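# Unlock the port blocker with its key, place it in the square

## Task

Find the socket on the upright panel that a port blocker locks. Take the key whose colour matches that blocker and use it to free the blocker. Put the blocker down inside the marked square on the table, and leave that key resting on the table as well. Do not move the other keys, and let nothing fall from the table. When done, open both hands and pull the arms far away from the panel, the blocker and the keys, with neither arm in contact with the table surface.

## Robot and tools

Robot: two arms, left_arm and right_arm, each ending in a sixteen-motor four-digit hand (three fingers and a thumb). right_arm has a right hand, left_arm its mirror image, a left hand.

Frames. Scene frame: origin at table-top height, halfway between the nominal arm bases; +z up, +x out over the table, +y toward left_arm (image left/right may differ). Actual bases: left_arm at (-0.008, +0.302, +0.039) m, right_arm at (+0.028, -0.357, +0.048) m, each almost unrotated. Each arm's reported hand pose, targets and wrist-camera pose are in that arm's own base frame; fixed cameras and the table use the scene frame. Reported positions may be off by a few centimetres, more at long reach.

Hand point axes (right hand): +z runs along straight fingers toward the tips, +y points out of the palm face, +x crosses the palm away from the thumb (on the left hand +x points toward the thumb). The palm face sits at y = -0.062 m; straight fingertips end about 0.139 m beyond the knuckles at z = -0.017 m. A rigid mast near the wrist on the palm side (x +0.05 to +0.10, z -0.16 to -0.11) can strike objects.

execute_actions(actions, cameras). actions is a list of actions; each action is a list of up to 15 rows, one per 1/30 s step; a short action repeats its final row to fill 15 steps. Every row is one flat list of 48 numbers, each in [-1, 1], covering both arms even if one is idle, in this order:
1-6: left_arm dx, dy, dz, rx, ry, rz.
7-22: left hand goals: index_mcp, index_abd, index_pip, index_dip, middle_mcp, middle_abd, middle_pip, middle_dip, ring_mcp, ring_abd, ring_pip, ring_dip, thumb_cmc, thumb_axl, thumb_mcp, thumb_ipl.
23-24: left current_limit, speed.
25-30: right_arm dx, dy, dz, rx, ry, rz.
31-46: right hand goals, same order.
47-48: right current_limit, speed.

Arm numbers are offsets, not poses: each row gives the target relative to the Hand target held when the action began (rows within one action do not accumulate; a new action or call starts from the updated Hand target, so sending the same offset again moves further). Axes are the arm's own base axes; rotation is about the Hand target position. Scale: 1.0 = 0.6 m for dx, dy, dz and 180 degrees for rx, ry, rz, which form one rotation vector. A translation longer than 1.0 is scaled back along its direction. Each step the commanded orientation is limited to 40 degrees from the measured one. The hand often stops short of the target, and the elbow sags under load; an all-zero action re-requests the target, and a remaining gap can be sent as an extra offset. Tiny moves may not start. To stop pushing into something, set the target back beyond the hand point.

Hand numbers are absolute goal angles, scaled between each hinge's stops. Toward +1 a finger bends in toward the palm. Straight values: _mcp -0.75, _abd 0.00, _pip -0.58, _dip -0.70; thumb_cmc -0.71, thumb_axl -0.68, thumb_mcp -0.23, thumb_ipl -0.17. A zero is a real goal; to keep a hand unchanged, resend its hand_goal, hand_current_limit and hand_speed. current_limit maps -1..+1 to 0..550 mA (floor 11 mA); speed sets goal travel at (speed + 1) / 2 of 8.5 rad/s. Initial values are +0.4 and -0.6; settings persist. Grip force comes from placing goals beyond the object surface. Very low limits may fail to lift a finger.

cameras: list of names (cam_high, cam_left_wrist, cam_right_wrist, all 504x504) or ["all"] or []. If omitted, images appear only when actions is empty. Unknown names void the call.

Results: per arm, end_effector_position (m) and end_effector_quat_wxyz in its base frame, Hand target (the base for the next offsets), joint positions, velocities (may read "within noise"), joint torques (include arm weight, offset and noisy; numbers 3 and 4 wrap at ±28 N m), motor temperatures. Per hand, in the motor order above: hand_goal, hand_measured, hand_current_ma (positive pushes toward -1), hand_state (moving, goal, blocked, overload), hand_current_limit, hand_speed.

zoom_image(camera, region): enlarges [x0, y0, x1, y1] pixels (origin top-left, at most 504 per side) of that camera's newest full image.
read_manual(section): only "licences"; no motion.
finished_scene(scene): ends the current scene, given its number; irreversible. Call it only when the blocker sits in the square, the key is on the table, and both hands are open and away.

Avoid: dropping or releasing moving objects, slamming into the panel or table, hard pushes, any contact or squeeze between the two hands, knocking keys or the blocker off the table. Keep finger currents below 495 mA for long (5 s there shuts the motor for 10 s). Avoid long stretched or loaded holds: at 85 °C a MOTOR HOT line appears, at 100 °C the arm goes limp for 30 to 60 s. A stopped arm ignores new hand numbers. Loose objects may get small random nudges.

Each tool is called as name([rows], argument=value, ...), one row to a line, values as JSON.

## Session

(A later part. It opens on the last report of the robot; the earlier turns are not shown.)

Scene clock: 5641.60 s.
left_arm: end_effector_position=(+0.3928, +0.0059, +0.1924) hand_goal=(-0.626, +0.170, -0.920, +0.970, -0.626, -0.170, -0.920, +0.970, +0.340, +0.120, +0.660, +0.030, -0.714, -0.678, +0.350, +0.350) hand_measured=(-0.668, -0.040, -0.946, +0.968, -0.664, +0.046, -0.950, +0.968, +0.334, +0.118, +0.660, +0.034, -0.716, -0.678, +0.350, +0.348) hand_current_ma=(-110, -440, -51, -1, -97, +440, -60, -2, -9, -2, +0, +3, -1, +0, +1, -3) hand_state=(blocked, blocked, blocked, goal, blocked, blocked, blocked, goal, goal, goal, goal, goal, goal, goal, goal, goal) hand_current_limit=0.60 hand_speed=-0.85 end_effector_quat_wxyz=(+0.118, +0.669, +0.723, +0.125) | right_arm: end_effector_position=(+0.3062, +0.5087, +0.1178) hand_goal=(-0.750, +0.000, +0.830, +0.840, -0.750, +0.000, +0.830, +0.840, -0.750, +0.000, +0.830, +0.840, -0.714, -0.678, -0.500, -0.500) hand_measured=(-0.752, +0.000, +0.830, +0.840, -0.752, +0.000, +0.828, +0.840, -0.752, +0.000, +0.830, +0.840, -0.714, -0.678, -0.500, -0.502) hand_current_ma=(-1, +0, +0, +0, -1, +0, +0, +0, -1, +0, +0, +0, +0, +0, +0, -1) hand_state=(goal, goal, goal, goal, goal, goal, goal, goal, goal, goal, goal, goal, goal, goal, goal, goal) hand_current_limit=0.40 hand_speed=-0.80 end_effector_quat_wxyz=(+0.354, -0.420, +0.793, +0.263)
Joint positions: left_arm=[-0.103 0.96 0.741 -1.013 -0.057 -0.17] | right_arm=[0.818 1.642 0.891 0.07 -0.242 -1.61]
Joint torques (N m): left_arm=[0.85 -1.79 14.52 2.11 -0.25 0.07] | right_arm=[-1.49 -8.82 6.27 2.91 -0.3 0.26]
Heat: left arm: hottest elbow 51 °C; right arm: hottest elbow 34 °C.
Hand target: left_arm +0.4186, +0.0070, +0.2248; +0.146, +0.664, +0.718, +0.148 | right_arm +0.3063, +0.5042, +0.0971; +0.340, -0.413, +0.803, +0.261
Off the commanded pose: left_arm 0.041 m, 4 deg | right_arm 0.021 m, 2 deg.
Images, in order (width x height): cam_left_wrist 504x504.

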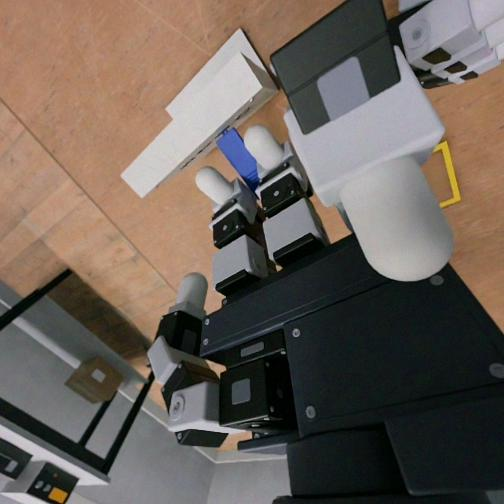

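execute_actions([
  [[0.0021,0,0.005,0,-0.002,0,-0.625,0.17,-0.93,0.97,-0.625,-0.17,-0.93,0.97,0.34,0.12,0.66,0.03,-0.714,-0.678,0.35,0.35,0.6,-0.85,0,0,0,0,0,0,-0.75,0,0.83,0.84,-0.75,0,0.83,0.84,-0.75,0,0.83,0.84,-0.714,-0.678,-0.5,-0.5,0.4,-0.8]],
], cameras=[])

Scene clock: 5651.23 s.
left_arm: end_effector_position=(+0.3928, +0.0059, +0.1924) hand_goal=(-0.626, +0.170, -0.930, +0.970, -0.626, -0.170, -0.930, +0.970, +0.340, +0.120, +0.660, +0.030, -0.714, -0.678, +0.350, +0.350) hand_measured=(-0.668, -0.040, -0.946, +0.968, -0.664, +0.046, -0.950, +0.968, +0.334, +0.118, +0.660, +0.034, -0.716, -0.678, +0.350, +0.348) hand_current_ma=(-110, -440, -26, -1, -97, +440, -34, -2, -9, -2, +0, +3, -1, +0, +1, -3) hand_state=(blocked, blocked, goal, goal, blocked, blocked, goal, goal, goal, goal, goal, goal, goal, goal, goal, goal) hand_current_limit=0.60 hand_speed=-0.85 end_effector_quat_wxyz=(+0.118, +0.669, +0.723, +0.125) | right_arm: end_effector_position=(+0.3062, +0.5087, +0.1178) hand_goal=(-0.750, +0.000, +0.830, +0.840, -0.750, +0.000, +0.830, +0.840, -0.750, +0.000, +0.830, +0.840, -0.714, -0.678, -0.500, -0.500) hand_measured=(-0.752, +0.000, +0.830, +0.840, -0.752, +0.000, +0.828, +0.840, -0.752, +0.000, +0.830, +0.840, -0.714, -0.678, -0.500, -0.502) hand_current_ma=(-1, +0, +0, +0, -1, +0, +0, +0, -1, +0, +0, +0, +0, +0, +0, -1) hand_state=(goal, goal, goal, goal, goal, goal, goal, goal, goal, goal, goal, goal, goal, goal, goal, goal) hand_current_limit=0.40 hand_speed=-0.80 end_effector_quat_wxyz=(+0.354, -0.420, +0.793, +0.263)
Joint positions: left_arm=[-0.103 0.96 0.741 -1.013 -0.057 -0.17] | right_arm=[0.818 1.642 0.891 0.07 -0.242 -1.61]
Joint torques (N m): left_arm=[0.91 -1.9 14.83 2.13 -0.27 0.08] | right_arm=[-1.49 -8.7 6.3 2.92 -0.29 0.25]
Heat: left arm: hottest elbow 52 °C; right arm: hottest elbow 34 °C.
Hand target: left_arm +0.4199, +0.0070, +0.2278; +0.148, +0.664, +0.718, +0.150 | right_arm +0.3063, +0.5042, +0.0971; +0.340, -0.413, +0.803, +0.261
Off the commanded pose: left_arm 0.045 m, 5 deg | right_arm 0.021 m, 2 deg.
No camera images: "cameras" was empty.

execute_actions([
  [[0.0015,0,0.004,0,-0.001,0,-0.63,0.17,-0.93,0.97,-0.63,-0.17,-0.93,0.97,0.34,0.12,0.66,0.03,-0.714,-0.678,0.35,0.35,0.6,-0.85,0,0,0,0,0,0,-0.75,0,0.83,0.84,-0.75,0,0.83,0.84,-0.75,0,0.83,0.84,-0.714,-0.678,-0.5,-0.5,0.4,-0.8]],
], cameras=[])

Scene clock: 5657.03 s.
left_arm: end_effector_position=(+0.3928, +0.0059, +0.1924) hand_goal=(-0.630, +0.170, -0.930, +0.970, -0.630, -0.170, -0.930, +0.970, +0.340, +0.120, +0.660, +0.030, -0.714, -0.678, +0.350, +0.350) hand_measured=(-0.668, -0.040, -0.946, +0.968, -0.664, +0.046, -0.950, +0.968, +0.334, +0.118, +0.660, +0.034, -0.716, -0.678, +0.350, +0.348) hand_current_ma=(-97, -440, -26, -1, -84, +440, -34, -2, -9, -2, +0, +3, -1, +0, +1, -3) hand_state=(blocked, blocked, goal, goal, blocked, blocked, goal, goal, goal, goal, goal, goal, goal, goal, goal, goal) hand_current_limit=0.60 hand_speed=-0.85 end_effector_quat_wxyz=(+0.118, +0.669, +0.723, +0.125) | right_arm: end_effector_position=(+0.3062, +0.5087, +0.1178) hand_goal=(-0.750, +0.000, +0.830, +0.840, -0.750, +0.000, +0.830, +0.840, -0.750, +0.000, +0.830, +0.840, -0.714, -0.678, -0.500, -0.500) hand_measured=(-0.752, +0.000, +0.830, +0.840, -0.752, +0.000, +0.828, +0.840, -0.752, +0.000, +0.830, +0.840, -0.714, -0.678, -0.500, -0.502) hand_current_ma=(-1, +0, +0, +0, -1, +0, +0, +0, -1, +0, +0, +0, +0, +0, +0, -1) hand_state=(goal, goal, goal, goal, goal, goal, goal, goal, goal, goal, goal, goal, goal, goal, goal, goal) hand_current_limit=0.40 hand_speed=-0.80 end_effector_quat_wxyz=(+0.354, -0.420, +0.793, +0.263)
Joint positions: left_arm=[-0.103 0.96 0.741 -1.013 -0.057 -0.17] | right_arm=[0.818 1.642 0.891 0.07 -0.242 -1.61]
Joint torques (N m): left_arm=[0.91 -1.96 15.13 2.02 -0.28 0.08] | right_arm=[-1.49 -8.82 6.28 2.91 -0.3 0.25]
Heat: left arm: hottest elbow 52 °C; right arm: hottest elbow 34 °C.
Hand target: left_arm +0.4208, +0.0069, +0.2302; +0.149, +0.663, +0.718, +0.151 | right_arm +0.3063, +0.5042, +0.0971; +0.340, -0.413, +0.803, +0.261
Off the commanded pose: left_arm 0.047 m, 5 deg | right_arm 0.021 m, 2 deg.
No camera images: "cameras" was empty.

execute_actions([
  [[0.002,0,0.005,0,-0.001,0,-0.64,0.17,-0.925,0.97,-0.64,-0.17,-0.925,0.97,0.34,0.12,0.66,0.03,-0.714,-0.678,0.35,0.35,0.6,-0.85,0,0,0,0,0,0,-0.75,0,0.83,0.84,-0.75,0,0.83,0.84,-0.75,0,0.83,0.84,-0.714,-0.678,-0.5,-0.5,0.4,-0.8]],
], cameras=["cam_left_wrist","cam_right_wrist"])

zoom_image(camera="cam_left_wrist", region=[209, 117, 235, 143])

zoom_image(camera="cam_right_wrist", region=[313, 92, 349, 128])

Scene clock: 5666.77 s.
left_arm: end_effector_position=(+0.3928, +0.0059, +0.1924) hand_goal=(-0.640, +0.170, -0.926, +0.970, -0.640, -0.170, -0.926, +0.970, +0.340, +0.120, +0.660, +0.030, -0.714, -0.678, +0.350, +0.350) hand_measured=(-0.670, -0.040, -0.946, +0.968, -0.666, +0.046, -0.948, +0.968, +0.334, +0.118, +0.660, +0.034, -0.716, -0.678, +0.350, +0.348) hand_current_ma=(-71, -440, -36, -1, -59, +440, -44, -2, -9, -2, +0, +3, -1, +0, +1, -3) hand_state=(blocked, blocked, goal, goal, blocked, blocked, blocked, goal, goal, goal, goal, goal, goal, goal, goal, goal) hand_current_limit=0.60 hand_speed=-0.85 end_effector_quat_wxyz=(+0.118, +0.669, +0.723, +0.125) | right_arm: end_effector_position=(+0.3062, +0.5087, +0.1178) hand_goal=(-0.750, +0.000, +0.830, +0.840, -0.750, +0.000, +0.830, +0.840, -0.750, +0.000, +0.830, +0.840, -0.714, -0.678, -0.500, -0.500) hand_measured=(-0.752, +0.000, +0.830, +0.840, -0.752, +0.000, +0.828, +0.840, -0.752, +0.000, +0.830, +0.840, -0.714, -0.678, -0.500, -0.502) hand_current_ma=(-1, +0, +0, +0, -1, +0, +0, +0, -1, +0, +0, +0, +0, +0, +0, -1) hand_state=(goal, goal, goal, goal, goal, goal, goal, goal, goal, goal, goal, goal, goal, goal, goal, goal) hand_current_limit=0.40 hand_speed=-0.80 end_effector_quat_wxyz=(+0.354, -0.420, +0.793, +0.263)
Joint positions: left_arm=[-0.103 0.96 0.741 -1.013 -0.057 -0.17] | right_arm=[0.818 1.642 0.891 0.07 -0.242 -1.61]
Joint torques (N m): left_arm=[0.91 -2.02 15.6 1.89 -0.29 0.08] | right_arm=[-1.44 -8.76 6.28 2.93 -0.3 0.26]
Heat: left arm: hottest elbow 53 °C; right arm: hottest elbow 34 °C.
Hand target: left_arm +0.4220, +0.0069, +0.2332; +0.150, +0.663, +0.717, +0.152 | right_arm +0.3063, +0.5042, +0.0971; +0.340, -0.413, +0.803, +0.261
Off the commanded pose: left_arm 0.050 m, 5 deg | right_arm 0.021 m, 2 deg.
Images, in order (width x height): cam_left_wrist 504x504, cam_right_wrist 504x504.

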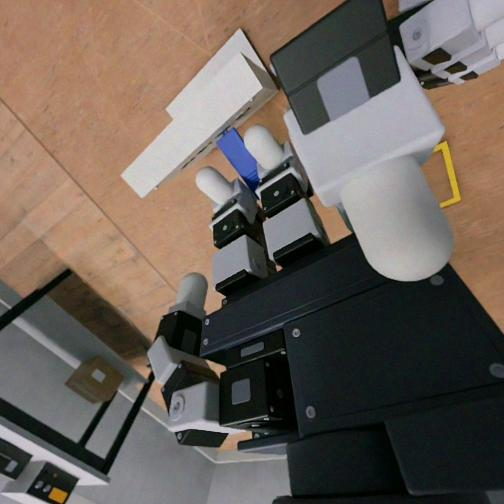

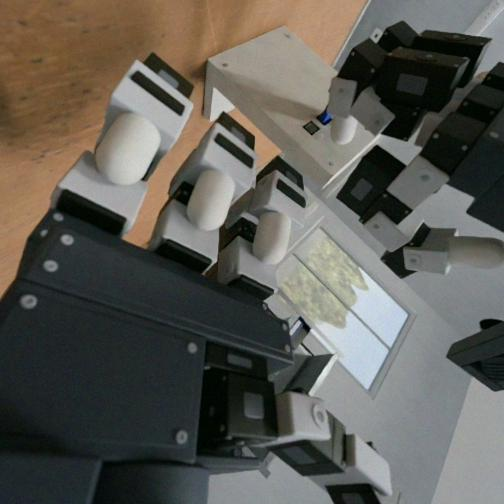

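Scaled by 19.385 from the camera's 504x504 image, which has a finer 720x720 frame.

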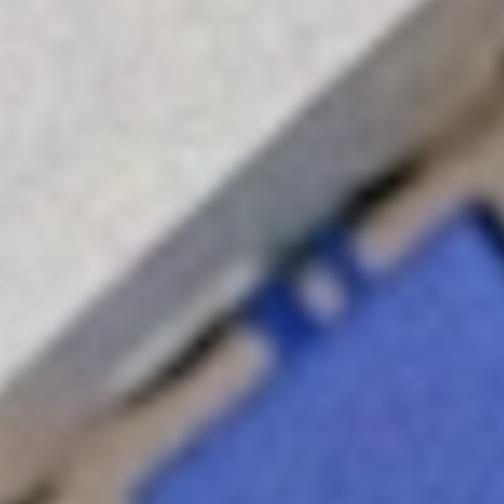

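Scaled by 14.000 from the camera's 504x504 image, which has a finer 720x720 frame.

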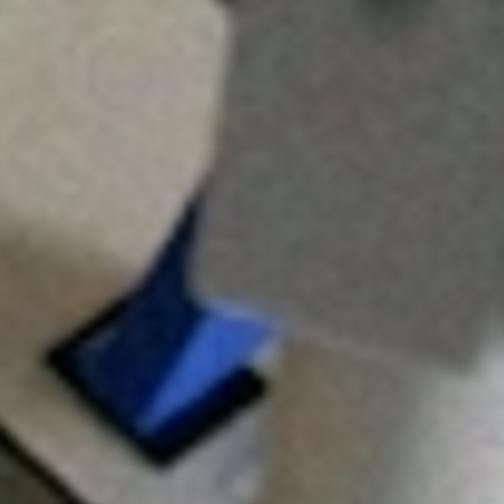

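execute_actions([
  [[-0.0045,0,-0.011,0,0.001,0,-0.63,0.17,-0.91,0.97,-0.63,-0.17,-0.91,0.97,0.34,0.12,0.66,0.03,-0.714,-0.678,0.35,0.35,0.6,-0.85,0,0,0,0,0,0,-0.75,0,0.83,0.84,-0.75,0,0.83,0.84,-0.75,0,0.83,0.84,-0.714,-0.678,-0.5,-0.5,0.4,-0.8]],
  [[0,0,0,0,0,0,-0.575,0.17,-0.93,0.97,-0.575,-0.17,-0.93,0.97,0.34,0.12,0.66,0.03,-0.714,-0.678,0.35,0.35,0.6,-0.85,0,0,0,0,0,0,-0.75,0,0.83,0.84,-0.75,0,0.83,0.84,-0.75,0,0.83,0.84,-0.714,-0.678,-0.5,-0.5,0.4,-0.8]],
], cameras=["cam_left_wrist"])

zoom_image(camera="cam_left_wrist", region=[209, 117, 235, 143])

Scene clock: 5681.43 s.
left_arm: end_effector_position=(+0.3928, +0.0059, +0.1924) hand_goal=(-0.576, +0.170, -0.930, +0.970, -0.576, -0.170, -0.930, +0.970, +0.340, +0.120, +0.660, +0.030, -0.714, -0.678, +0.350, +0.350) hand_measured=(-0.660, -0.040, -0.942, +0.968, -0.656, +0.046, -0.944, +0.968, +0.334, +0.118, +0.660, +0.034, -0.716, -0.678, +0.350, +0.348) hand_current_ma=(-275, -440, -17, -1, -259, +440, -23, -2, -9, -2, +0, +3, -1, +0, +1, -3) hand_state=(blocked, blocked, goal, goal, blocked, blocked, goal, goal, goal, goal, goal, goal, goal, goal, goal, goal) hand_current_limit=0.60 hand_speed=-0.85 end_effector_quat_wxyz=(+0.118, +0.669, +0.723, +0.125) | right_arm: end_effector_position=(+0.3062, +0.5087, +0.1178) hand_goal=(-0.750, +0.000, +0.830, +0.840, -0.750, +0.000, +0.830, +0.840, -0.750, +0.000, +0.830, +0.840, -0.714, -0.678, -0.500, -0.500) hand_measured=(-0.752, +0.000, +0.830, +0.840, -0.752, +0.000, +0.828, +0.840, -0.752, +0.000, +0.830, +0.840, -0.714, -0.678, -0.500, -0.502) hand_current_ma=(-1, +0, +0, +0, -1, +0, +0, +0, -1, +0, +0, +0, +0, +0, +0, -1) hand_state=(goal, goal, goal, goal, goal, goal, goal, goal, goal, goal, goal, goal, goal, goal, goal, goal) hand_current_limit=0.40 hand_speed=-0.80 end_effector_quat_wxyz=(+0.354, -0.420, +0.793, +0.263)
Joint positions: left_arm=[-0.103 0.96 0.741 -1.013 -0.057 -0.17] | right_arm=[0.818 1.642 0.891 0.07 -0.242 -1.61]
Joint torques (N m): left_arm=[0.85 -2.08 14.38 2.37 -0.29 0.07] | right_arm=[-1.32 -8.7 6.3 2.91 -0.3 0.25]
Heat: left arm: hottest elbow 54 °C; right arm: hottest elbow 34 °C.
Hand target: left_arm +0.4193, +0.0069, +0.2266; +0.149, +0.663, +0.718, +0.151 | right_arm +0.3063, +0.5042, +0.0971; +0.340, -0.413, +0.803, +0.261
Off the commanded pose: left_arm 0.043 m, 5 deg | right_arm 0.021 m, 2 deg.
Images, in order (width x height): cam_left_wrist 504x504.

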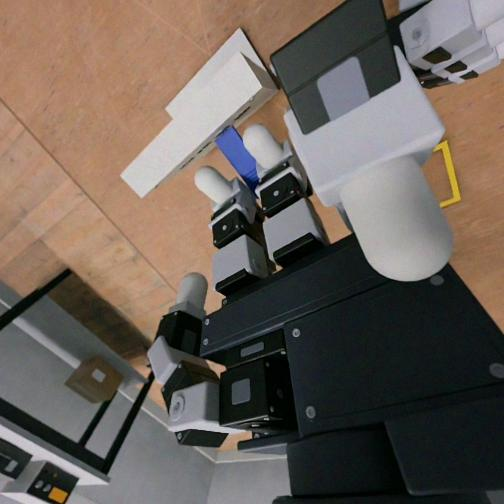

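Scaled by 19.385 from the camera's 504x504 image, which has a finer 720x720 frame.

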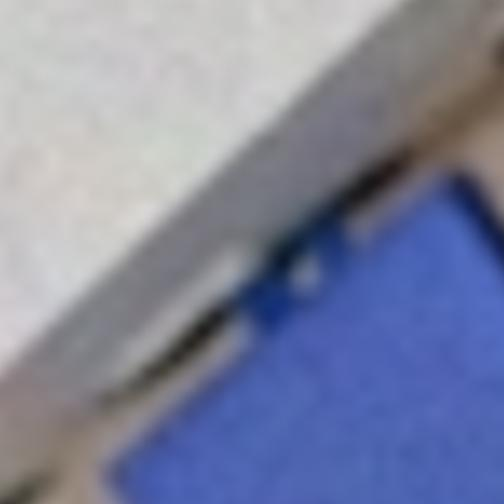

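execute_actions([
  [[0,0,0,0,0,0,-0.6,0.17,-0.9,0.97,-0.6,-0.17,-0.9,0.97,0.34,0.12,0.66,0.03,-0.714,-0.678,0.35,0.35,0.6,-0.85,0,0,0,0,0,0,-0.75,0,0.83,0.84,-0.75,0,0.83,0.84,-0.75,0,0.83,0.84,-0.714,-0.678,-0.5,-0.5,0.4,-0.8]],
  [[0,0,0,0,0,0,-0.545,0.17,-0.935,0.97,-0.545,-0.17,-0.935,0.97,0.34,0.12,0.66,0.03,-0.714,-0.678,0.35,0.35,0.6,-0.85,0,0,0,0,0,0,-0.75,0,0.83,0.84,-0.75,0,0.83,0.84,-0.75,0,0.83,0.84,-0.714,-0.678,-0.5,-0.5,0.4,-0.8]],
], cameras=["cam_left_wrist","cam_right_wrist"])

zoom_image(camera="cam_left_wrist", region=[209, 117, 235, 143])

zoom_image(camera="cam_right_wrist", region=[313, 92, 349, 128])

Scene clock: 5689.53 s.
left_arm: end_effector_position=(+0.3928, +0.0057, +0.1923) hand_goal=(-0.546, +0.170, -0.936, +0.970, -0.546, -0.170, -0.936, +0.970, +0.340, +0.120, +0.660, +0.030, -0.714, -0.678, +0.350, +0.350) hand_measured=(-0.634, -0.040, -0.950, +0.968, -0.632, +0.046, -0.952, +0.968, +0.334, +0.118, +0.660, +0.034, -0.716, -0.678, +0.350, +0.348) hand_current_ma=(-295, -440, -20, -1, -283, +440, -26, -2, -9, -2, +0, +3, -1, +0, +1, -3) hand_state=(blocked, blocked, goal, goal, blocked, blocked, goal, goal, goal, goal, goal, goal, goal, goal, goal, goal) hand_current_limit=0.60 hand_speed=-0.85 end_effector_quat_wxyz=(+0.118, +0.669, +0.723, +0.124) | right_arm: end_effector_position=(+0.3062, +0.5087, +0.1178) hand_goal=(-0.750, +0.000, +0.830, +0.840, -0.750, +0.000, +0.830, +0.840, -0.750, +0.000, +0.830, +0.840, -0.714, -0.678, -0.500, -0.500) hand_measured=(-0.752, +0.000, +0.830, +0.840, -0.752, +0.000, +0.828, +0.840, -0.752, +0.000, +0.830, +0.840, -0.714, -0.678, -0.500, -0.502) hand_current_ma=(-1, +0, +0, +0, -1, +0, +0, +0, -1, +0, +0, +0, +0, +0, +0, -1) hand_state=(goal, goal, goal, goal, goal, goal, goal, goal, goal, goal, goal, goal, goal, goal, goal, goal) hand_current_limit=0.40 hand_speed=-0.80 end_effector_quat_wxyz=(+0.354, -0.420, +0.793, +0.263)
Joint positions: left_arm=[-0.103 0.96 0.741 -1.013 -0.056 -0.17] | right_arm=[0.818 1.642 0.891 0.07 -0.242 -1.61]
Joint torques (N m): left_arm=[0.85 -2.08 14.38 2.37 -0.34 0.07] | right_arm=[-1.49 -8.82 6.28 2.92 -0.3 0.25]
Heat: left arm: hottest elbow 54 °C; right arm: hottest elbow 34 °C.
Hand target: left_arm +0.4193, +0.0069, +0.2266; +0.149, +0.663, +0.718, +0.151 | right_arm +0.3063, +0.5042, +0.0971; +0.340, -0.413, +0.803, +0.261
Off the commanded pose: left_arm 0.043 m, 5 deg | right_arm 0.021 m, 2 deg.
Images, in order (width x height): cam_left_wrist 504x504, cam_right_wrist 504x504.

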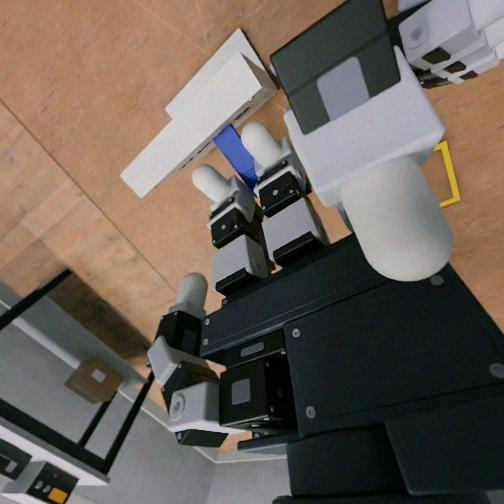

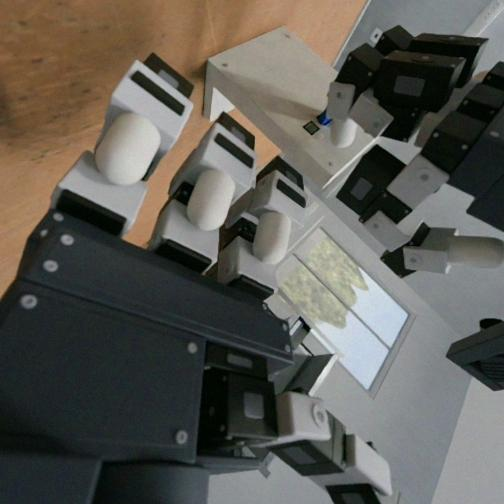

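Scaled by 19.385 from the camera's 504x504 image, which has a finer 720x720 frame.

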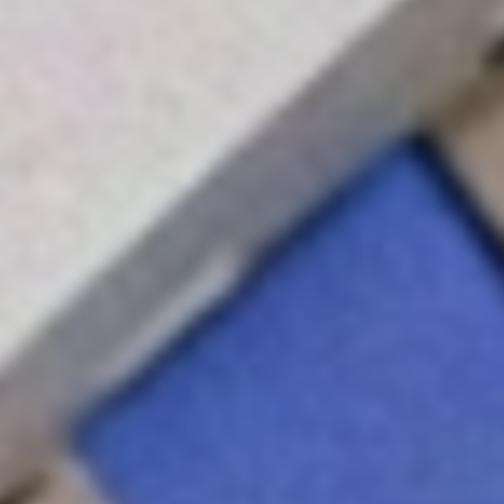

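Scaled by 14.000 from the camera's 504x504 image, which has a finer 720x720 frame.

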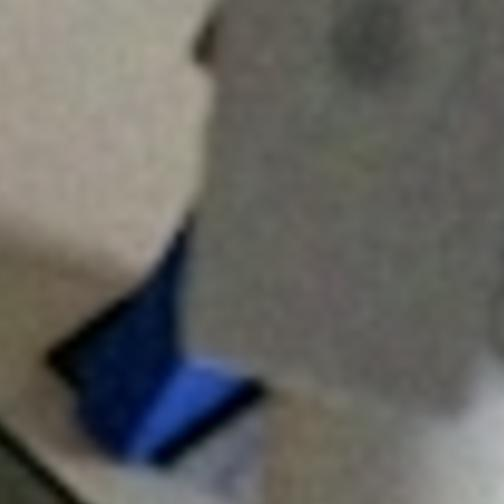

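execute_actions([
  [[0,0,0,0,0,0,-0.63,0.17,-0.94,0.97,-0.63,-0.17,-0.94,0.97,0.34,0.12,0.66,0.03,-0.714,-0.678,0.35,0.35,0.76,-0.9,0,0,0,0,0,0,-0.75,0,0.83,0.84,-0.75,0,0.83,0.84,-0.75,0,0.83,0.84,-0.714,-0.678,-0.5,-0.5,0.4,-0.8]],
  [[0,0,0,0,0,0,-0.665,0.17,-0.908,0.97,-0.665,-0.17,-0.908,0.97,0.34,0.12,0.66,0.03,-0.714,-0.678,0.35,0.35,0.76,-0.9,0,0,0,0,0,0,-0.75,0,0.83,0.84,-0.75,0,0.83,0.84,-0.75,0,0.83,0.84,-0.714,-0.678,-0.5,-0.5,0.4,-0.8]],
], cameras=["cam_left_wrist","cam_right_wrist"])

zoom_image(camera="cam_left_wrist", region=[209, 117, 235, 143])

Scene clock: 5710.73 s.
left_arm: end_effector_position=(+0.3941, +0.0059, +0.1934) hand_goal=(-0.666, +0.170, -0.908, +0.970, -0.666, -0.170, -0.908, +0.970, +0.340, +0.120, +0.660, +0.030, -0.714, -0.678, +0.350, +0.350) hand_measured=(-0.676, -0.040, -0.918, +0.968, -0.676, +0.046, -0.918, +0.968, +0.334, +0.118, +0.660, +0.034, -0.716, -0.678, +0.350, +0.348) hand_current_ma=(-17, -484, -13, -1, -14, +484, -13, -2, -9, -2, +0, +3, -1, +0, +1, -3) hand_state=(goal, blocked, goal, goal, goal, blocked, goal, goal, goal, goal, goal, goal, goal, goal, goal, goal) hand_current_limit=0.76 hand_speed=-0.90 end_effector_quat_wxyz=(+0.120, +0.669, +0.723, +0.126) | right_arm: end_effector_position=(+0.3062, +0.5087, +0.1178) hand_goal=(-0.750, +0.000, +0.830, +0.840, -0.750, +0.000, +0.830, +0.840, -0.750, +0.000, +0.830, +0.840, -0.714, -0.678, -0.500, -0.500) hand_measured=(-0.752, +0.000, +0.830, +0.840, -0.752, +0.000, +0.828, +0.840, -0.752, +0.000, +0.830, +0.840, -0.714, -0.678, -0.500, -0.502) hand_current_ma=(-1, +0, +0, +0, -1, +0, +0, +0, -1, +0, +0, +0, +0, +0, +0, -1) hand_state=(goal, goal, goal, goal, goal, goal, goal, goal, goal, goal, goal, goal, goal, goal, goal, goal) hand_current_limit=0.40 hand_speed=-0.80 end_effector_quat_wxyz=(+0.354, -0.420, +0.793, +0.263)
Joint positions: left_arm=[-0.102 0.96 0.741 -1.006 -0.056 -0.169] | right_arm=[0.818 1.642 0.891 0.07 -0.242 -1.61]
Joint torques (N m): left_arm=[0.79 -2.08 14.41 2.17 -0.32 0.07] | right_arm=[-1.44 -8.76 6.3 2.92 -0.3 0.25]
Motor temperatures (°C): left_arm=[23 26 55 25 25 25] | right_arm=[23 29 33 25 26 25]
Heat: left arm: hottest elbow 55 °C; right arm: hottest elbow 33 °C.
Hand target: left_arm +0.4193, +0.0069, +0.2267; +0.149, +0.663, +0.717, +0.151 | right_arm +0.3063, +0.5042, +0.0971; +0.340, -0.413, +0.803, +0.261
Off the commanded pose: left_arm 0.042 m, 4 deg | right_arm 0.021 m, 2 deg.
Images, in order (width x height): cam_left_wrist 504x504, cam_right_wrist 504x504.

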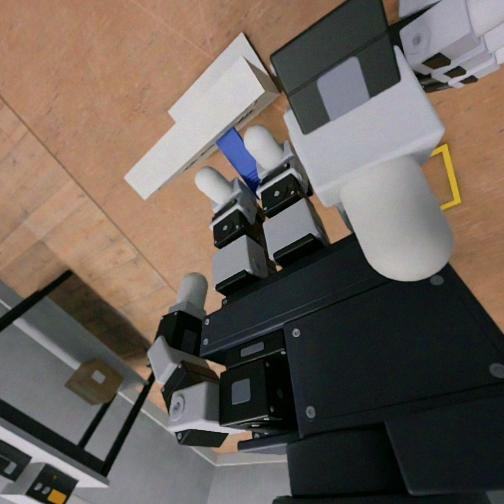

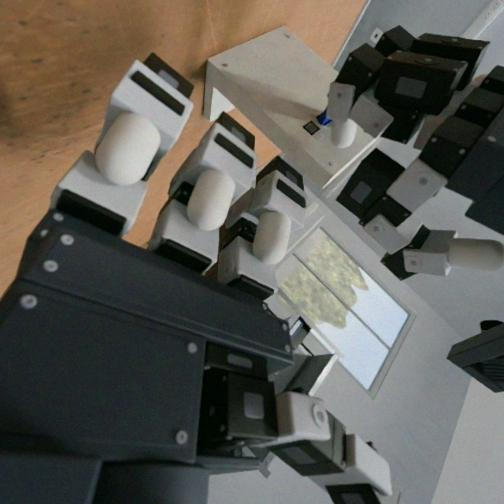

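Scaled by 19.385 from the camera's 504x504 image, which has a finer 720x720 frame.

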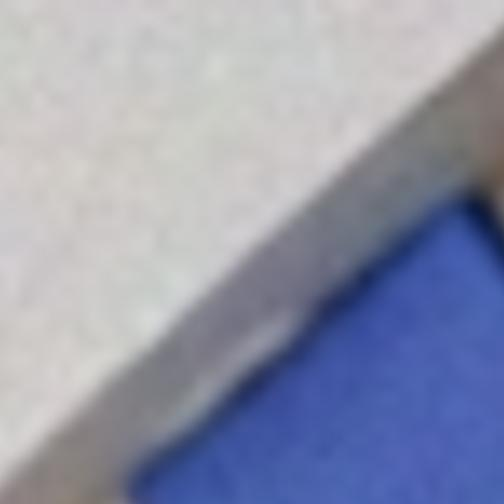

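execute_actions([
  [[-0.0115,0,-0.027,0,0.003,0,-0.67,0.17,-0.912,0.97,-0.67,-0.17,-0.912,0.97,0.34,0.12,0.66,0.03,-0.714,-0.678,0.35,0.35,0.76,-0.9,0,0,0,0,0,0,-0.75,0,0.83,0.84,-0.75,0,0.83,0.84,-0.75,0,0.83,0.84,-0.714,-0.678,-0.5,-0.5,0.4,-0.8]],
  [[0,0,0,0,0,0,-0.7,0.17,-0.87,0.97,-0.7,-0.17,-0.87,0.97,0.34,0.12,0.66,0.03,-0.714,-0.678,0.35,0.35,0.76,-0.9,0,0,0,0,0,0,-0.75,0,0.83,0.84,-0.75,0,0.83,0.84,-0.75,0,0.83,0.84,-0.714,-0.678,-0.5,-0.5,0.4,-0.8]],
], cameras=["cam_left_wrist"])

zoom_image(camera="cam_left_wrist", region=[209, 117, 235, 143])

Scene clock: 5731.30 s.
left_arm: end_effector_position=(+0.3973, +0.0056, +0.1959) hand_goal=(-0.700, +0.170, -0.870, +0.970, -0.700, -0.170, -0.870, +0.970, +0.340, +0.120, +0.660, +0.030, -0.714, -0.678, +0.350, +0.350) hand_measured=(-0.724, -0.040, -0.890, +0.968, -0.722, +0.046, -0.892, +0.968, +0.334, +0.118, +0.660, +0.034, -0.716, -0.678, +0.350, +0.348) hand_current_ma=(-50, -484, -37, -1, -44, +484, -41, -2, -9, -2, +0, +3, -1, +0, +1, -3) hand_state=(blocked, blocked, blocked, goal, blocked, blocked, blocked, goal, goal, goal, goal, goal, goal, goal, goal, goal) hand_current_limit=0.76 hand_speed=-0.90 end_effector_quat_wxyz=(+0.126, +0.668, +0.722, +0.131) | right_arm: end_effector_position=(+0.3062, +0.5087, +0.1178) hand_goal=(-0.750, +0.000, +0.830, +0.840, -0.750, +0.000, +0.830, +0.840, -0.750, +0.000, +0.830, +0.840, -0.714, -0.678, -0.500, -0.500) hand_measured=(-0.752, +0.000, +0.830, +0.840, -0.752, +0.000, +0.828, +0.840, -0.752, +0.000, +0.830, +0.840, -0.714, -0.678, -0.500, -0.502) hand_current_ma=(-1, +0, +0, +0, -1, +0, +0, +0, -1, +0, +0, +0, +0, +0, +0, -1) hand_state=(goal, goal, goal, goal, goal, goal, goal, goal, goal, goal, goal, goal, goal, goal, goal, goal) hand_current_limit=0.40 hand_speed=-0.80 end_effector_quat_wxyz=(+0.354, -0.420, +0.793, +0.263)
Joint positions: left_arm=[-0.102 0.96 0.741 -0.99 -0.056 -0.169] | right_arm=[0.818 1.642 0.891 0.07 -0.242 -1.61]
Joint torques (N m): left_arm=[0.67 -2.14 11.51 2.71 -0.29 0.06] | right_arm=[-1.49 -8.7 6.3 2.92 -0.3 0.26]
Motor temperatures (°C): left_arm=[23 26 55 25 25 25] | right_arm=[23 29 33 25 26 25]
Heat: left arm: hottest elbow 55 °C; right arm: hottest elbow 33 °C.
Hand target: left_arm +0.4124, +0.0069, +0.2104; +0.146, +0.664, +0.718, +0.148 | right_arm +0.3063, +0.5042, +0.0971; +0.340, -0.413, +0.803, +0.261
Off the commanded pose: left_arm 0.021 m, 3 deg | right_arm 0.021 m, 2 deg.
Images, in order (width x height): cam_left_wrist 504x504.

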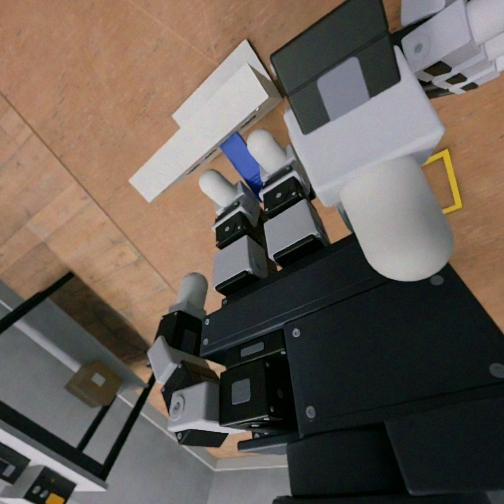

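Scaled by 19.385 from the camera's 504x504 image, which has a finer 720x720 frame.

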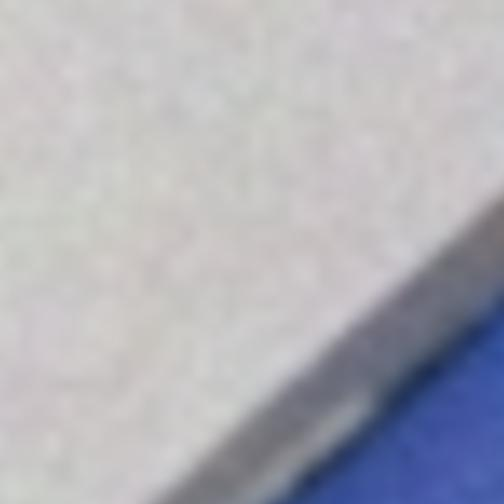

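execute_actions([
  [[0,0,0,0,0.012,0,-0.724,0.17,-0.89,0.97,-0.724,-0.17,-0.89,0.97,0.34,0.12,0.66,0.03,-0.714,-0.678,0.35,0.35,0.76,-0.9,0,0,0,0,0,0,-0.75,0,0.83,0.84,-0.75,0,0.83,0.84,-0.75,0,0.83,0.84,-0.714,-0.678,-0.5,-0.5,0.4,-0.8]],
  [[0,0,0,0,0,0,-0.76,0.17,-0.84,0.97,-0.76,-0.17,-0.84,0.97,0.34,0.12,0.66,0.03,-0.714,-0.678,0.35,0.35,0.76,-0.9,0,0,0,0,0,0,-0.75,0,0.83,0.84,-0.75,0,0.83,0.84,-0.75,0,0.83,0.84,-0.714,-0.678,-0.5,-0.5,0.4,-0.8]],
], cameras=["cam_left_wrist"])

zoom_image(camera="cam_left_wrist", region=[209, 122, 239, 152])

Scene clock: 5747.10 s.
left_arm: end_effector_position=(+0.3981, +0.0057, +0.1909) hand_goal=(-0.760, +0.170, -0.840, +0.970, -0.760, -0.170, -0.840, +0.970, +0.340, +0.120, +0.660, +0.030, -0.714, -0.678, +0.350, +0.350) hand_measured=(-0.758, -0.040, -0.842, +0.968, -0.758, +0.046, -0.842, +0.968, +0.334, +0.118, +0.660, +0.034, -0.716, -0.678, +0.350, +0.348) hand_current_ma=(+1, -484, -1, -1, +1, +484, -1, -1, -9, -2, +0, +3, -1, +0, +1, -3) hand_state=(goal, blocked, goal, goal, goal, blocked, goal, goal, goal, goal, goal, goal, goal, goal, goal, goal) hand_current_limit=0.76 hand_speed=-0.90 end_effector_quat_wxyz=(+0.121, +0.669, +0.722, +0.127) | right_arm: end_effector_position=(+0.3062, +0.5087, +0.1178) hand_goal=(-0.750, +0.000, +0.830, +0.840, -0.750, +0.000, +0.830, +0.840, -0.750, +0.000, +0.830, +0.840, -0.714, -0.678, -0.500, -0.500) hand_measured=(-0.752, +0.000, +0.830, +0.840, -0.752, +0.000, +0.828, +0.840, -0.752, +0.000, +0.830, +0.840, -0.714, -0.678, -0.500, -0.502) hand_current_ma=(-1, +0, +0, +0, -1, +0, +0, +0, -1, +0, +0, +0, +0, +0, +0, -1) hand_state=(goal, goal, goal, goal, goal, goal, goal, goal, goal, goal, goal, goal, goal, goal, goal, goal) hand_current_limit=0.40 hand_speed=-0.80 end_effector_quat_wxyz=(+0.354, -0.420, +0.793, +0.263)
Joint positions: left_arm=[-0.101 0.973 0.741 -0.99 -0.056 -0.168] | right_arm=[0.818 1.642 0.891 0.07 -0.242 -1.61]
Joint torques (N m): left_arm=[0.73 -1.85 13.45 0.84 -0.12 0.05] | right_arm=[-1.49 -8.76 6.3 2.91 -0.3 0.25]
Heat: left arm: hottest elbow 53 °C; right arm: hottest elbow 33 °C.
Hand target: left_arm +0.4124, +0.0070, +0.2104; +0.132, +0.667, +0.721, +0.136 | right_arm +0.3063, +0.5042, +0.0971; +0.340, -0.413, +0.803, +0.261
Off the commanded pose: left_arm 0.024 m, 2 deg | right_arm 0.021 m, 2 deg.
Images, in order (width x height): cam_left_wrist 504x504.

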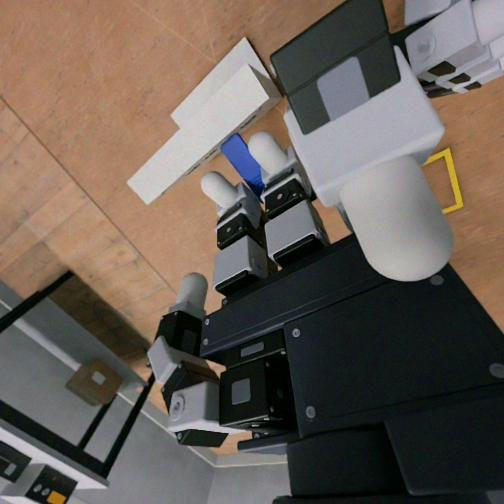

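Scaled by 16.800 from the camera's 504x504 image, which has a finer 720x720 frame.

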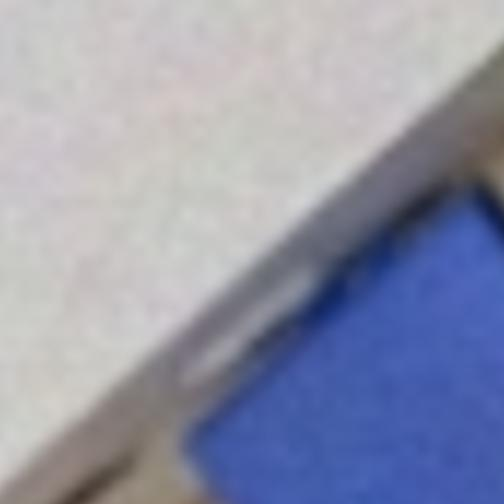

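execute_actions([
  [[0,0,0,0,0,0,-0.799,0.17,-0.748,0.97,-0.799,-0.17,-0.748,0.97,0.34,0.12,0.66,0.03,-0.714,-0.678,0.35,0.35,0.76,-0.9,0,0,0,0,0,0,-0.75,0,0.83,0.84,-0.75,0,0.83,0.84,-0.75,0,0.83,0.84,-0.714,-0.678,-0.5,-0.5,0.4,-0.8]],
], cameras=["cam_left_wrist","cam_right_wrist"])

zoom_image(camera="cam_left_wrist", region=[209, 122, 239, 152])

zoom_image(camera="cam_right_wrist", region=[313, 92, 349, 128])

Scene clock: 5757.77 s.
left_arm: end_effector_position=(+0.3981, +0.0057, +0.1909) hand_goal=(-0.800, +0.170, -0.748, +0.970, -0.800, -0.170, -0.748, +0.970, +0.340, +0.120, +0.660, +0.030, -0.714, -0.678, +0.350, +0.350) hand_measured=(-0.802, -0.040, -0.752, +0.968, -0.800, +0.046, -0.754, +0.968, +0.334, +0.118, +0.660, +0.034, -0.716, -0.678, +0.350, +0.348) hand_current_ma=(-1, -484, -5, -1, +0, +484, -6, -1, -9, -2, +0, +3, -1, +0, +1, -3) hand_state=(goal, blocked, goal, goal, goal, blocked, goal, goal, goal, goal, goal, goal, goal, goal, goal, goal) hand_current_limit=0.76 hand_speed=-0.90 end_effector_quat_wxyz=(+0.121, +0.669, +0.722, +0.127) | right_arm: end_effector_position=(+0.3062, +0.5087, +0.1178) hand_goal=(-0.750, +0.000, +0.830, +0.840, -0.750, +0.000, +0.830, +0.840, -0.750, +0.000, +0.830, +0.840, -0.714, -0.678, -0.500, -0.500) hand_measured=(-0.752, +0.000, +0.830, +0.840, -0.752, +0.000, +0.828, +0.840, -0.752, +0.000, +0.830, +0.840, -0.714, -0.678, -0.500, -0.502) hand_current_ma=(-1, +0, +0, +0, -1, +0, +0, +0, -1, +0, +0, +0, +0, +0, +0, -1) hand_state=(goal, goal, goal, goal, goal, goal, goal, goal, goal, goal, goal, goal, goal, goal, goal, goal) hand_current_limit=0.40 hand_speed=-0.80 end_effector_quat_wxyz=(+0.354, -0.420, +0.793, +0.263)
Joint positions: left_arm=[-0.101 0.973 0.741 -0.99 -0.056 -0.168] | right_arm=[0.818 1.642 0.891 0.07 -0.242 -1.61]
Joint torques (N m): left_arm=[0.79 -1.9 13.45 0.84 -0.12 0.05] | right_arm=[-1.44 -8.59 6.31 2.91 -0.3 0.26]
Heat: left arm: hottest elbow 53 °C; right arm: hottest elbow 33 °C.
Hand target: left_arm +0.4124, +0.0070, +0.2105; +0.132, +0.667, +0.721, +0.136 | right_arm +0.3063, +0.5042, +0.0971; +0.340, -0.413, +0.803, +0.261
Off the commanded pose: left_arm 0.024 m, 2 deg | right_arm 0.021 m, 2 deg.
Images, in order (width x height): cam_left_wrist 504x504, cam_right_wrist 504x504.

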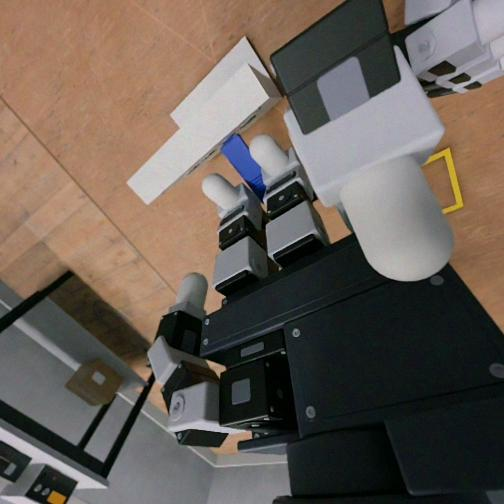

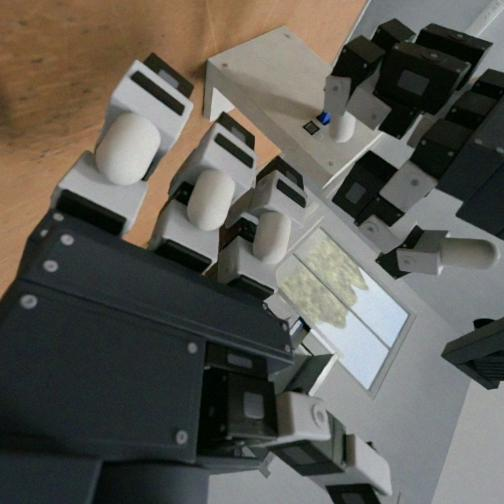

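Scaled by 16.800 from the camera's 504x504 image, which has a finer 720x720 frame.

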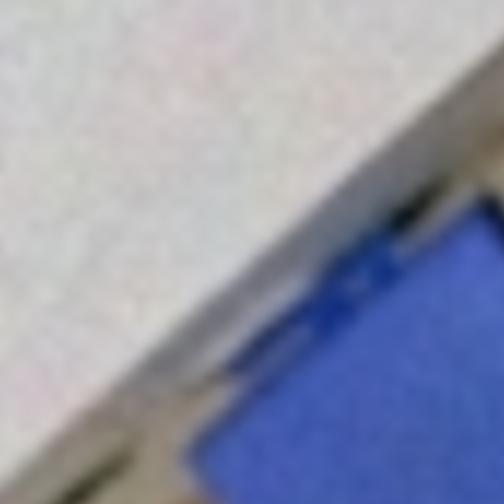

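Scaled by 14.000 from the camera's 504x504 image, which has a finer 720x720 frame.

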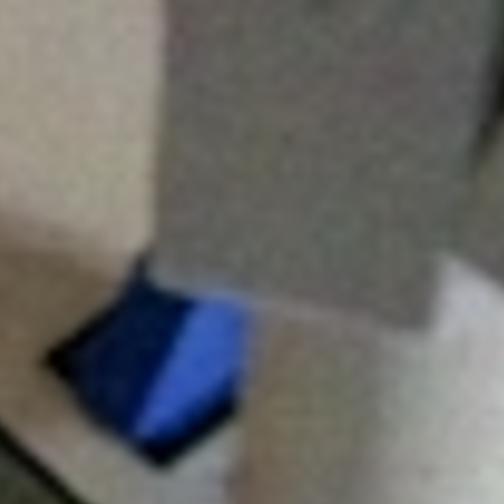

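execute_actions([
  [[0,0,0,0,0,0,-0.835,0.17,-0.705,0.97,-0.835,-0.17,-0.705,0.97,0.34,0.12,0.66,0.03,-0.714,-0.678,0.35,0.35,0.76,-0.9,0,0,0,0,0,0,-0.75,0,0.83,0.84,-0.75,0,0.83,0.84,-0.75,0,0.83,0.84,-0.714,-0.678,-0.5,-0.5,0.4,-0.8]],
  [[0,0,0,0,0,0,-0.875,0.17,-0.65,0.97,-0.875,-0.17,-0.65,0.97,0.34,0.12,0.66,0.03,-0.714,-0.678,0.35,0.35,0.76,-0.9,0,0,0,0,0,0,-0.75,0,0.83,0.84,-0.75,0,0.83,0.84,-0.75,0,0.83,0.84,-0.714,-0.678,-0.5,-0.5,0.4,-0.8]],
], cameras=["cam_left_wrist","cam_right_wrist"])

zoom_image(camera="cam_left_wrist", region=[209, 122, 239, 152])

zoom_image(camera="cam_right_wrist", region=[313, 92, 349, 128])

Scene clock: 5770.20 s.
left_arm: end_effector_position=(+0.3982, +0.0057, +0.1908) hand_goal=(-0.876, +0.170, -0.650, +0.970, -0.876, -0.170, -0.650, +0.970, +0.340, +0.120, +0.660, +0.030, -0.714, -0.678, +0.350, +0.350) hand_measured=(-0.876, -0.038, -0.656, +0.968, -0.874, +0.046, -0.656, +0.968, +0.334, +0.118, +0.660, +0.034, -0.716, -0.678, +0.350, +0.348) hand_current_ma=(+0, -484, -6, -1, +1, +484, -7, -1, -9, -2, +0, +3, -1, +0, +1, -3) hand_state=(goal, blocked, goal, goal, goal, blocked, goal, goal, goal, goal, goal, goal, goal, goal, goal, goal) hand_current_limit=0.76 hand_speed=-0.90 end_effector_quat_wxyz=(+0.121, +0.669, +0.722, +0.127) | right_arm: end_effector_position=(+0.3062, +0.5087, +0.1178) hand_goal=(-0.750, +0.000, +0.830, +0.840, -0.750, +0.000, +0.830, +0.840, -0.750, +0.000, +0.830, +0.840, -0.714, -0.678, -0.500, -0.500) hand_measured=(-0.752, +0.000, +0.830, +0.840, -0.752, +0.000, +0.828, +0.840, -0.752, +0.000, +0.830, +0.840, -0.714, -0.678, -0.500, -0.502) hand_current_ma=(-1, +0, +0, +0, -1, +0, +0, +0, -1, +0, +0, +0, +0, +0, +0, -1) hand_state=(goal, goal, goal, goal, goal, goal, goal, goal, goal, goal, goal, goal, goal, goal, goal, goal) hand_current_limit=0.40 hand_speed=-0.80 end_effector_quat_wxyz=(+0.354, -0.420, +0.793, +0.263)
Joint positions: left_arm=[-0.101 0.973 0.741 -0.99 -0.056 -0.168] | right_arm=[0.818 1.642 0.891 0.07 -0.242 -1.61]
Joint torques (N m): left_arm=[0.79 -1.9 13.45 0.83 -0.12 0.04] | right_arm=[-1.38 -8.76 6.28 2.91 -0.31 0.26]
Heat: left arm: hottest elbow 53 °C; right arm: hottest elbow 33 °C.
Hand target: left_arm +0.4124, +0.0070, +0.2104; +0.132, +0.667, +0.721, +0.136 | right_arm +0.3063, +0.5042, +0.0971; +0.340, -0.413, +0.803, +0.261
Off the commanded pose: left_arm 0.024 m, 2 deg | right_arm 0.021 m, 2 deg.
Images, in order (width x height): cam_left_wrist 504x504, cam_right_wrist 504x504.

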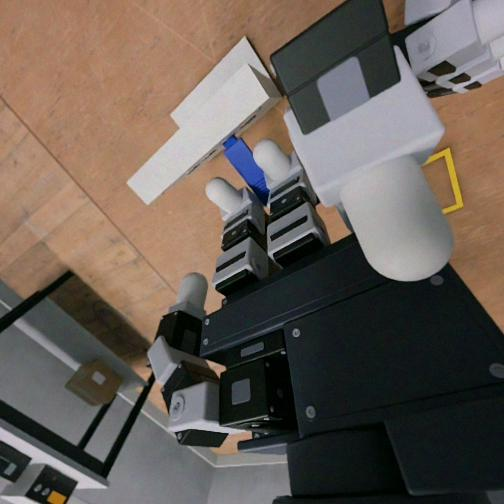

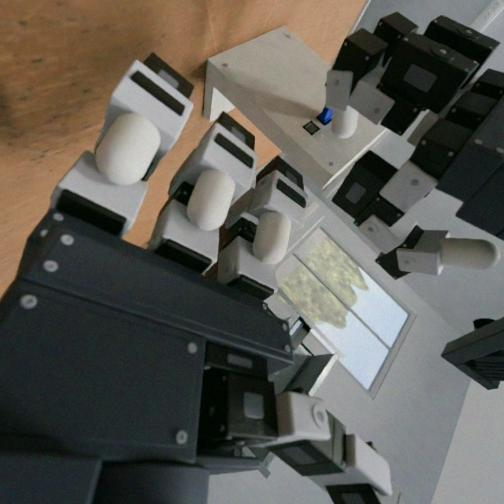

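Scaled by 16.800 from the camera's 504x504 image, which has a finer 720x720 frame.

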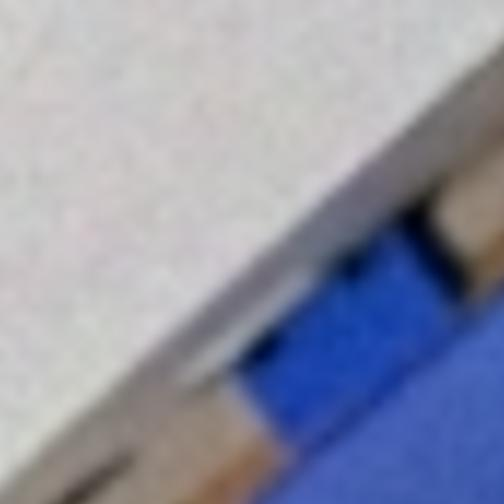

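Scaled by 14.000 from the camera's 504x504 image, which has a finer 720x720 frame.

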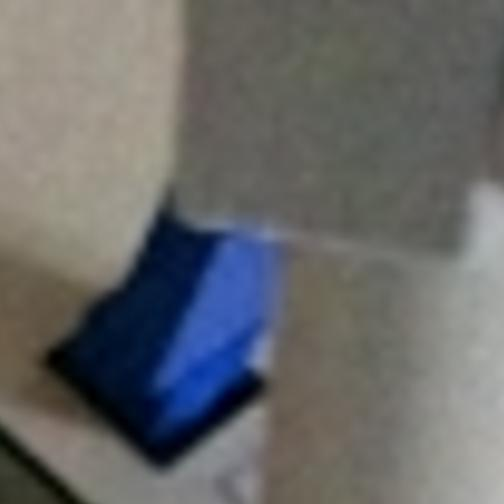

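execute_actions([
  [[0,0,0,0,0,0,-0.91,0.17,-0.602,0.97,-0.91,-0.17,-0.602,0.97,0.34,0.12,0.66,0.03,-0.714,-0.678,0.35,0.35,0.76,-0.9,0,0,0,0,0,0,-0.75,0,0.83,0.84,-0.75,0,0.83,0.84,-0.75,0,0.83,0.84,-0.714,-0.678,-0.5,-0.5,0.4,-0.8]],
  [[0,0,0,0,0,0,-0.955,0.17,-0.541,0.97,-0.955,-0.17,-0.541,0.97,0.34,0.12,0.66,0.03,-0.714,-0.678,0.35,0.35,0.76,-0.9,0,0,0,0,0,0,-0.75,0,0.83,0.84,-0.75,0,0.83,0.84,-0.75,0,0.83,0.84,-0.714,-0.678,-0.5,-0.5,0.4,-0.8]],
], cameras=["cam_left_wrist","cam_right_wrist"])

zoom_image(camera="cam_left_wrist", region=[209, 122, 239, 152])

zoom_image(camera="cam_right_wrist", region=[313, 92, 349, 128])

Scene clock: 5781.33 s.
left_arm: end_effector_position=(+0.3982, +0.0057, +0.1908) hand_goal=(-0.956, +0.170, -0.542, +0.970, -0.956, -0.170, -0.542, +0.970, +0.340, +0.120, +0.660, +0.030, -0.714, -0.678, +0.350, +0.350) hand_measured=(-0.954, -0.038, -0.548, +0.968, -0.954, +0.046, -0.550, +0.968, +0.334, +0.118, +0.660, +0.034, -0.716, -0.678, +0.350, +0.348) hand_current_ma=(+1, -484, -7, -1, +2, +484, -9, -1, -9, -2, +0, +3, -1, +0, +1, -3) hand_state=(goal, blocked, goal, goal, goal, blocked, goal, goal, goal, goal, goal, goal, goal, goal, goal, goal) hand_current_limit=0.76 hand_speed=-0.90 end_effector_quat_wxyz=(+0.121, +0.669, +0.722, +0.127) | right_arm: end_effector_position=(+0.3062, +0.5087, +0.1178) hand_goal=(-0.750, +0.000, +0.830, +0.840, -0.750, +0.000, +0.830, +0.840, -0.750, +0.000, +0.830, +0.840, -0.714, -0.678, -0.500, -0.500) hand_measured=(-0.752, +0.000, +0.830, +0.840, -0.752, +0.000, +0.828, +0.840, -0.752, +0.000, +0.830, +0.840, -0.714, -0.678, -0.500, -0.502) hand_current_ma=(-1, +0, +0, +0, -1, +0, +0, +0, -1, +0, +0, +0, +0, +0, +0, -1) hand_state=(goal, goal, goal, goal, goal, goal, goal, goal, goal, goal, goal, goal, goal, goal, goal, goal) hand_current_limit=0.40 hand_speed=-0.80 end_effector_quat_wxyz=(+0.354, -0.420, +0.793, +0.263)
Joint positions: left_arm=[-0.101 0.973 0.741 -0.99 -0.056 -0.168] | right_arm=[0.818 1.642 0.891 0.07 -0.242 -1.61]
Joint torques (N m): left_arm=[0.79 -1.9 13.44 0.81 -0.11 0.04] | right_arm=[-1.38 -8.7 6.31 2.93 -0.3 0.26]
Heat: left arm: hottest elbow 53 °C; right arm: hottest elbow 33 °C.
Hand target: left_arm +0.4124, +0.0070, +0.2104; +0.132, +0.667, +0.721, +0.136 | right_arm +0.3063, +0.5042, +0.0971; +0.340, -0.413, +0.803, +0.261
Off the commanded pose: left_arm 0.024 m, 2 deg | right_arm 0.021 m, 2 deg.
Images, in order (width x height): cam_left_wrist 504x504, cam_right_wrist 504x504.

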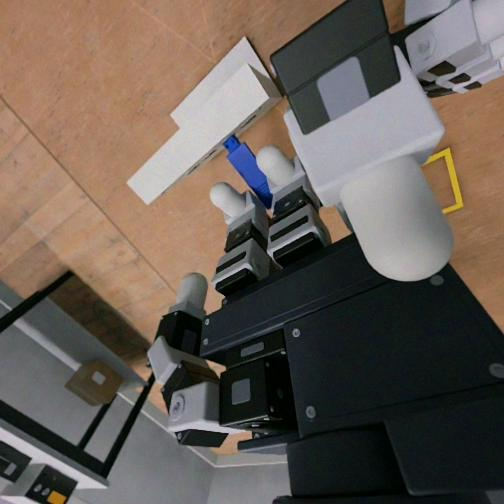

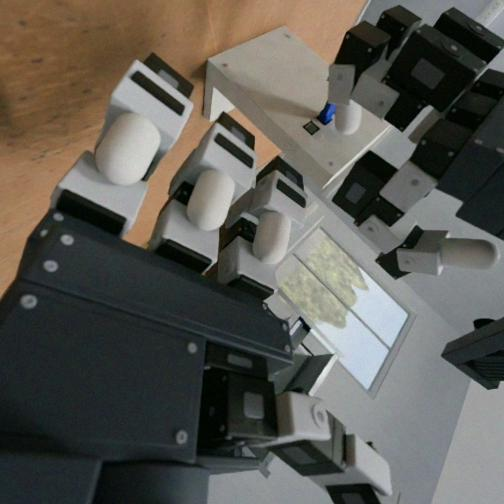

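Scaled by 16.800 from the camera's 504x504 image, which has a finer 720x720 frame.

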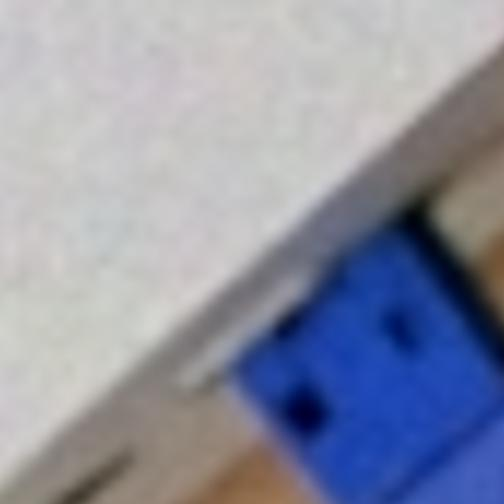

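Scaled by 14.000 from the camera's 504x504 image, which has a finer 720x720 frame.

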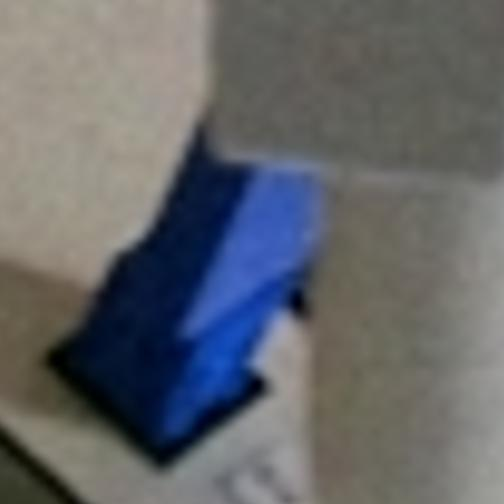

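execute_actions([
  [[-0.01,0,-0.024,0,0,0,-0.955,0.17,-0.541,0.97,-0.955,-0.17,-0.541,0.97,0.34,0.12,0.66,0.03,-0.714,-0.678,0.35,0.35,0.76,-0.9,0,0,0,0,0,0,-0.75,0,0.83,0.84,-0.75,0,0.83,0.84,-0.75,0,0.83,0.84,-0.714,-0.678,-0.5,-0.5,0.4,-0.8]],
], cameras=[])

Scene clock: 5791.20 s.
left_arm: end_effector_position=(+0.4002, +0.0055, +0.1924) hand_goal=(-0.956, +0.170, -0.542, +0.970, -0.956, -0.170, -0.542, +0.970, +0.340, +0.120, +0.660, +0.030, -0.714, -0.678, +0.350, +0.350) hand_measured=(-0.956, -0.038, -0.548, +0.968, -0.956, +0.046, -0.550, +0.968, +0.334, +0.118, +0.660, +0.034, -0.716, -0.678, +0.350, +0.348) hand_current_ma=(+0, -484, -7, -1, +0, +484, -9, -1, -9, -2, +0, +3, -1, +0, +1, -3) hand_state=(goal, blocked, goal, goal, goal, blocked, goal, goal, goal, goal, goal, goal, goal, goal, goal, goal) hand_current_limit=0.76 hand_speed=-0.90 end_effector_quat_wxyz=(+0.125, +0.668, +0.722, +0.130) | right_arm: end_effector_position=(+0.3062, +0.5087, +0.1178) hand_goal=(-0.750, +0.000, +0.830, +0.840, -0.750, +0.000, +0.830, +0.840, -0.750, +0.000, +0.830, +0.840, -0.714, -0.678, -0.500, -0.500) hand_measured=(-0.752, +0.000, +0.830, +0.840, -0.752, +0.000, +0.828, +0.840, -0.752, +0.000, +0.830, +0.840, -0.714, -0.678, -0.500, -0.502) hand_current_ma=(-1, +0, +0, +0, -1, +0, +0, +0, -1, +0, +0, +0, +0, +0, +0, -1) hand_state=(goal, goal, goal, goal, goal, goal, goal, goal, goal, goal, goal, goal, goal, goal, goal, goal) hand_current_limit=0.40 hand_speed=-0.80 end_effector_quat_wxyz=(+0.354, -0.420, +0.793, +0.263)
Joint positions: left_arm=[-0.101 0.973 0.741 -0.98 -0.056 -0.168] | right_arm=[0.818 1.642 0.891 0.07 -0.242 -1.61]
Joint torques (N m): left_arm=[0.62 -2.37 10.35 1.85 -0.14 0.03] | right_arm=[-1.44 -8.76 6.28 2.92 -0.3 0.25]
Heat: left arm: hottest elbow 53 °C; right arm: hottest elbow 33 °C.
Hand target: left_arm +0.4064, +0.0070, +0.1960; +0.132, +0.667, +0.721, +0.136 | right_arm +0.3063, +0.5042, +0.0971; +0.340, -0.413, +0.803, +0.261
Off the commanded pose: left_arm 0.007 m, 1 deg | right_arm 0.021 m, 2 deg.
No camera images: "cameras" was empty.


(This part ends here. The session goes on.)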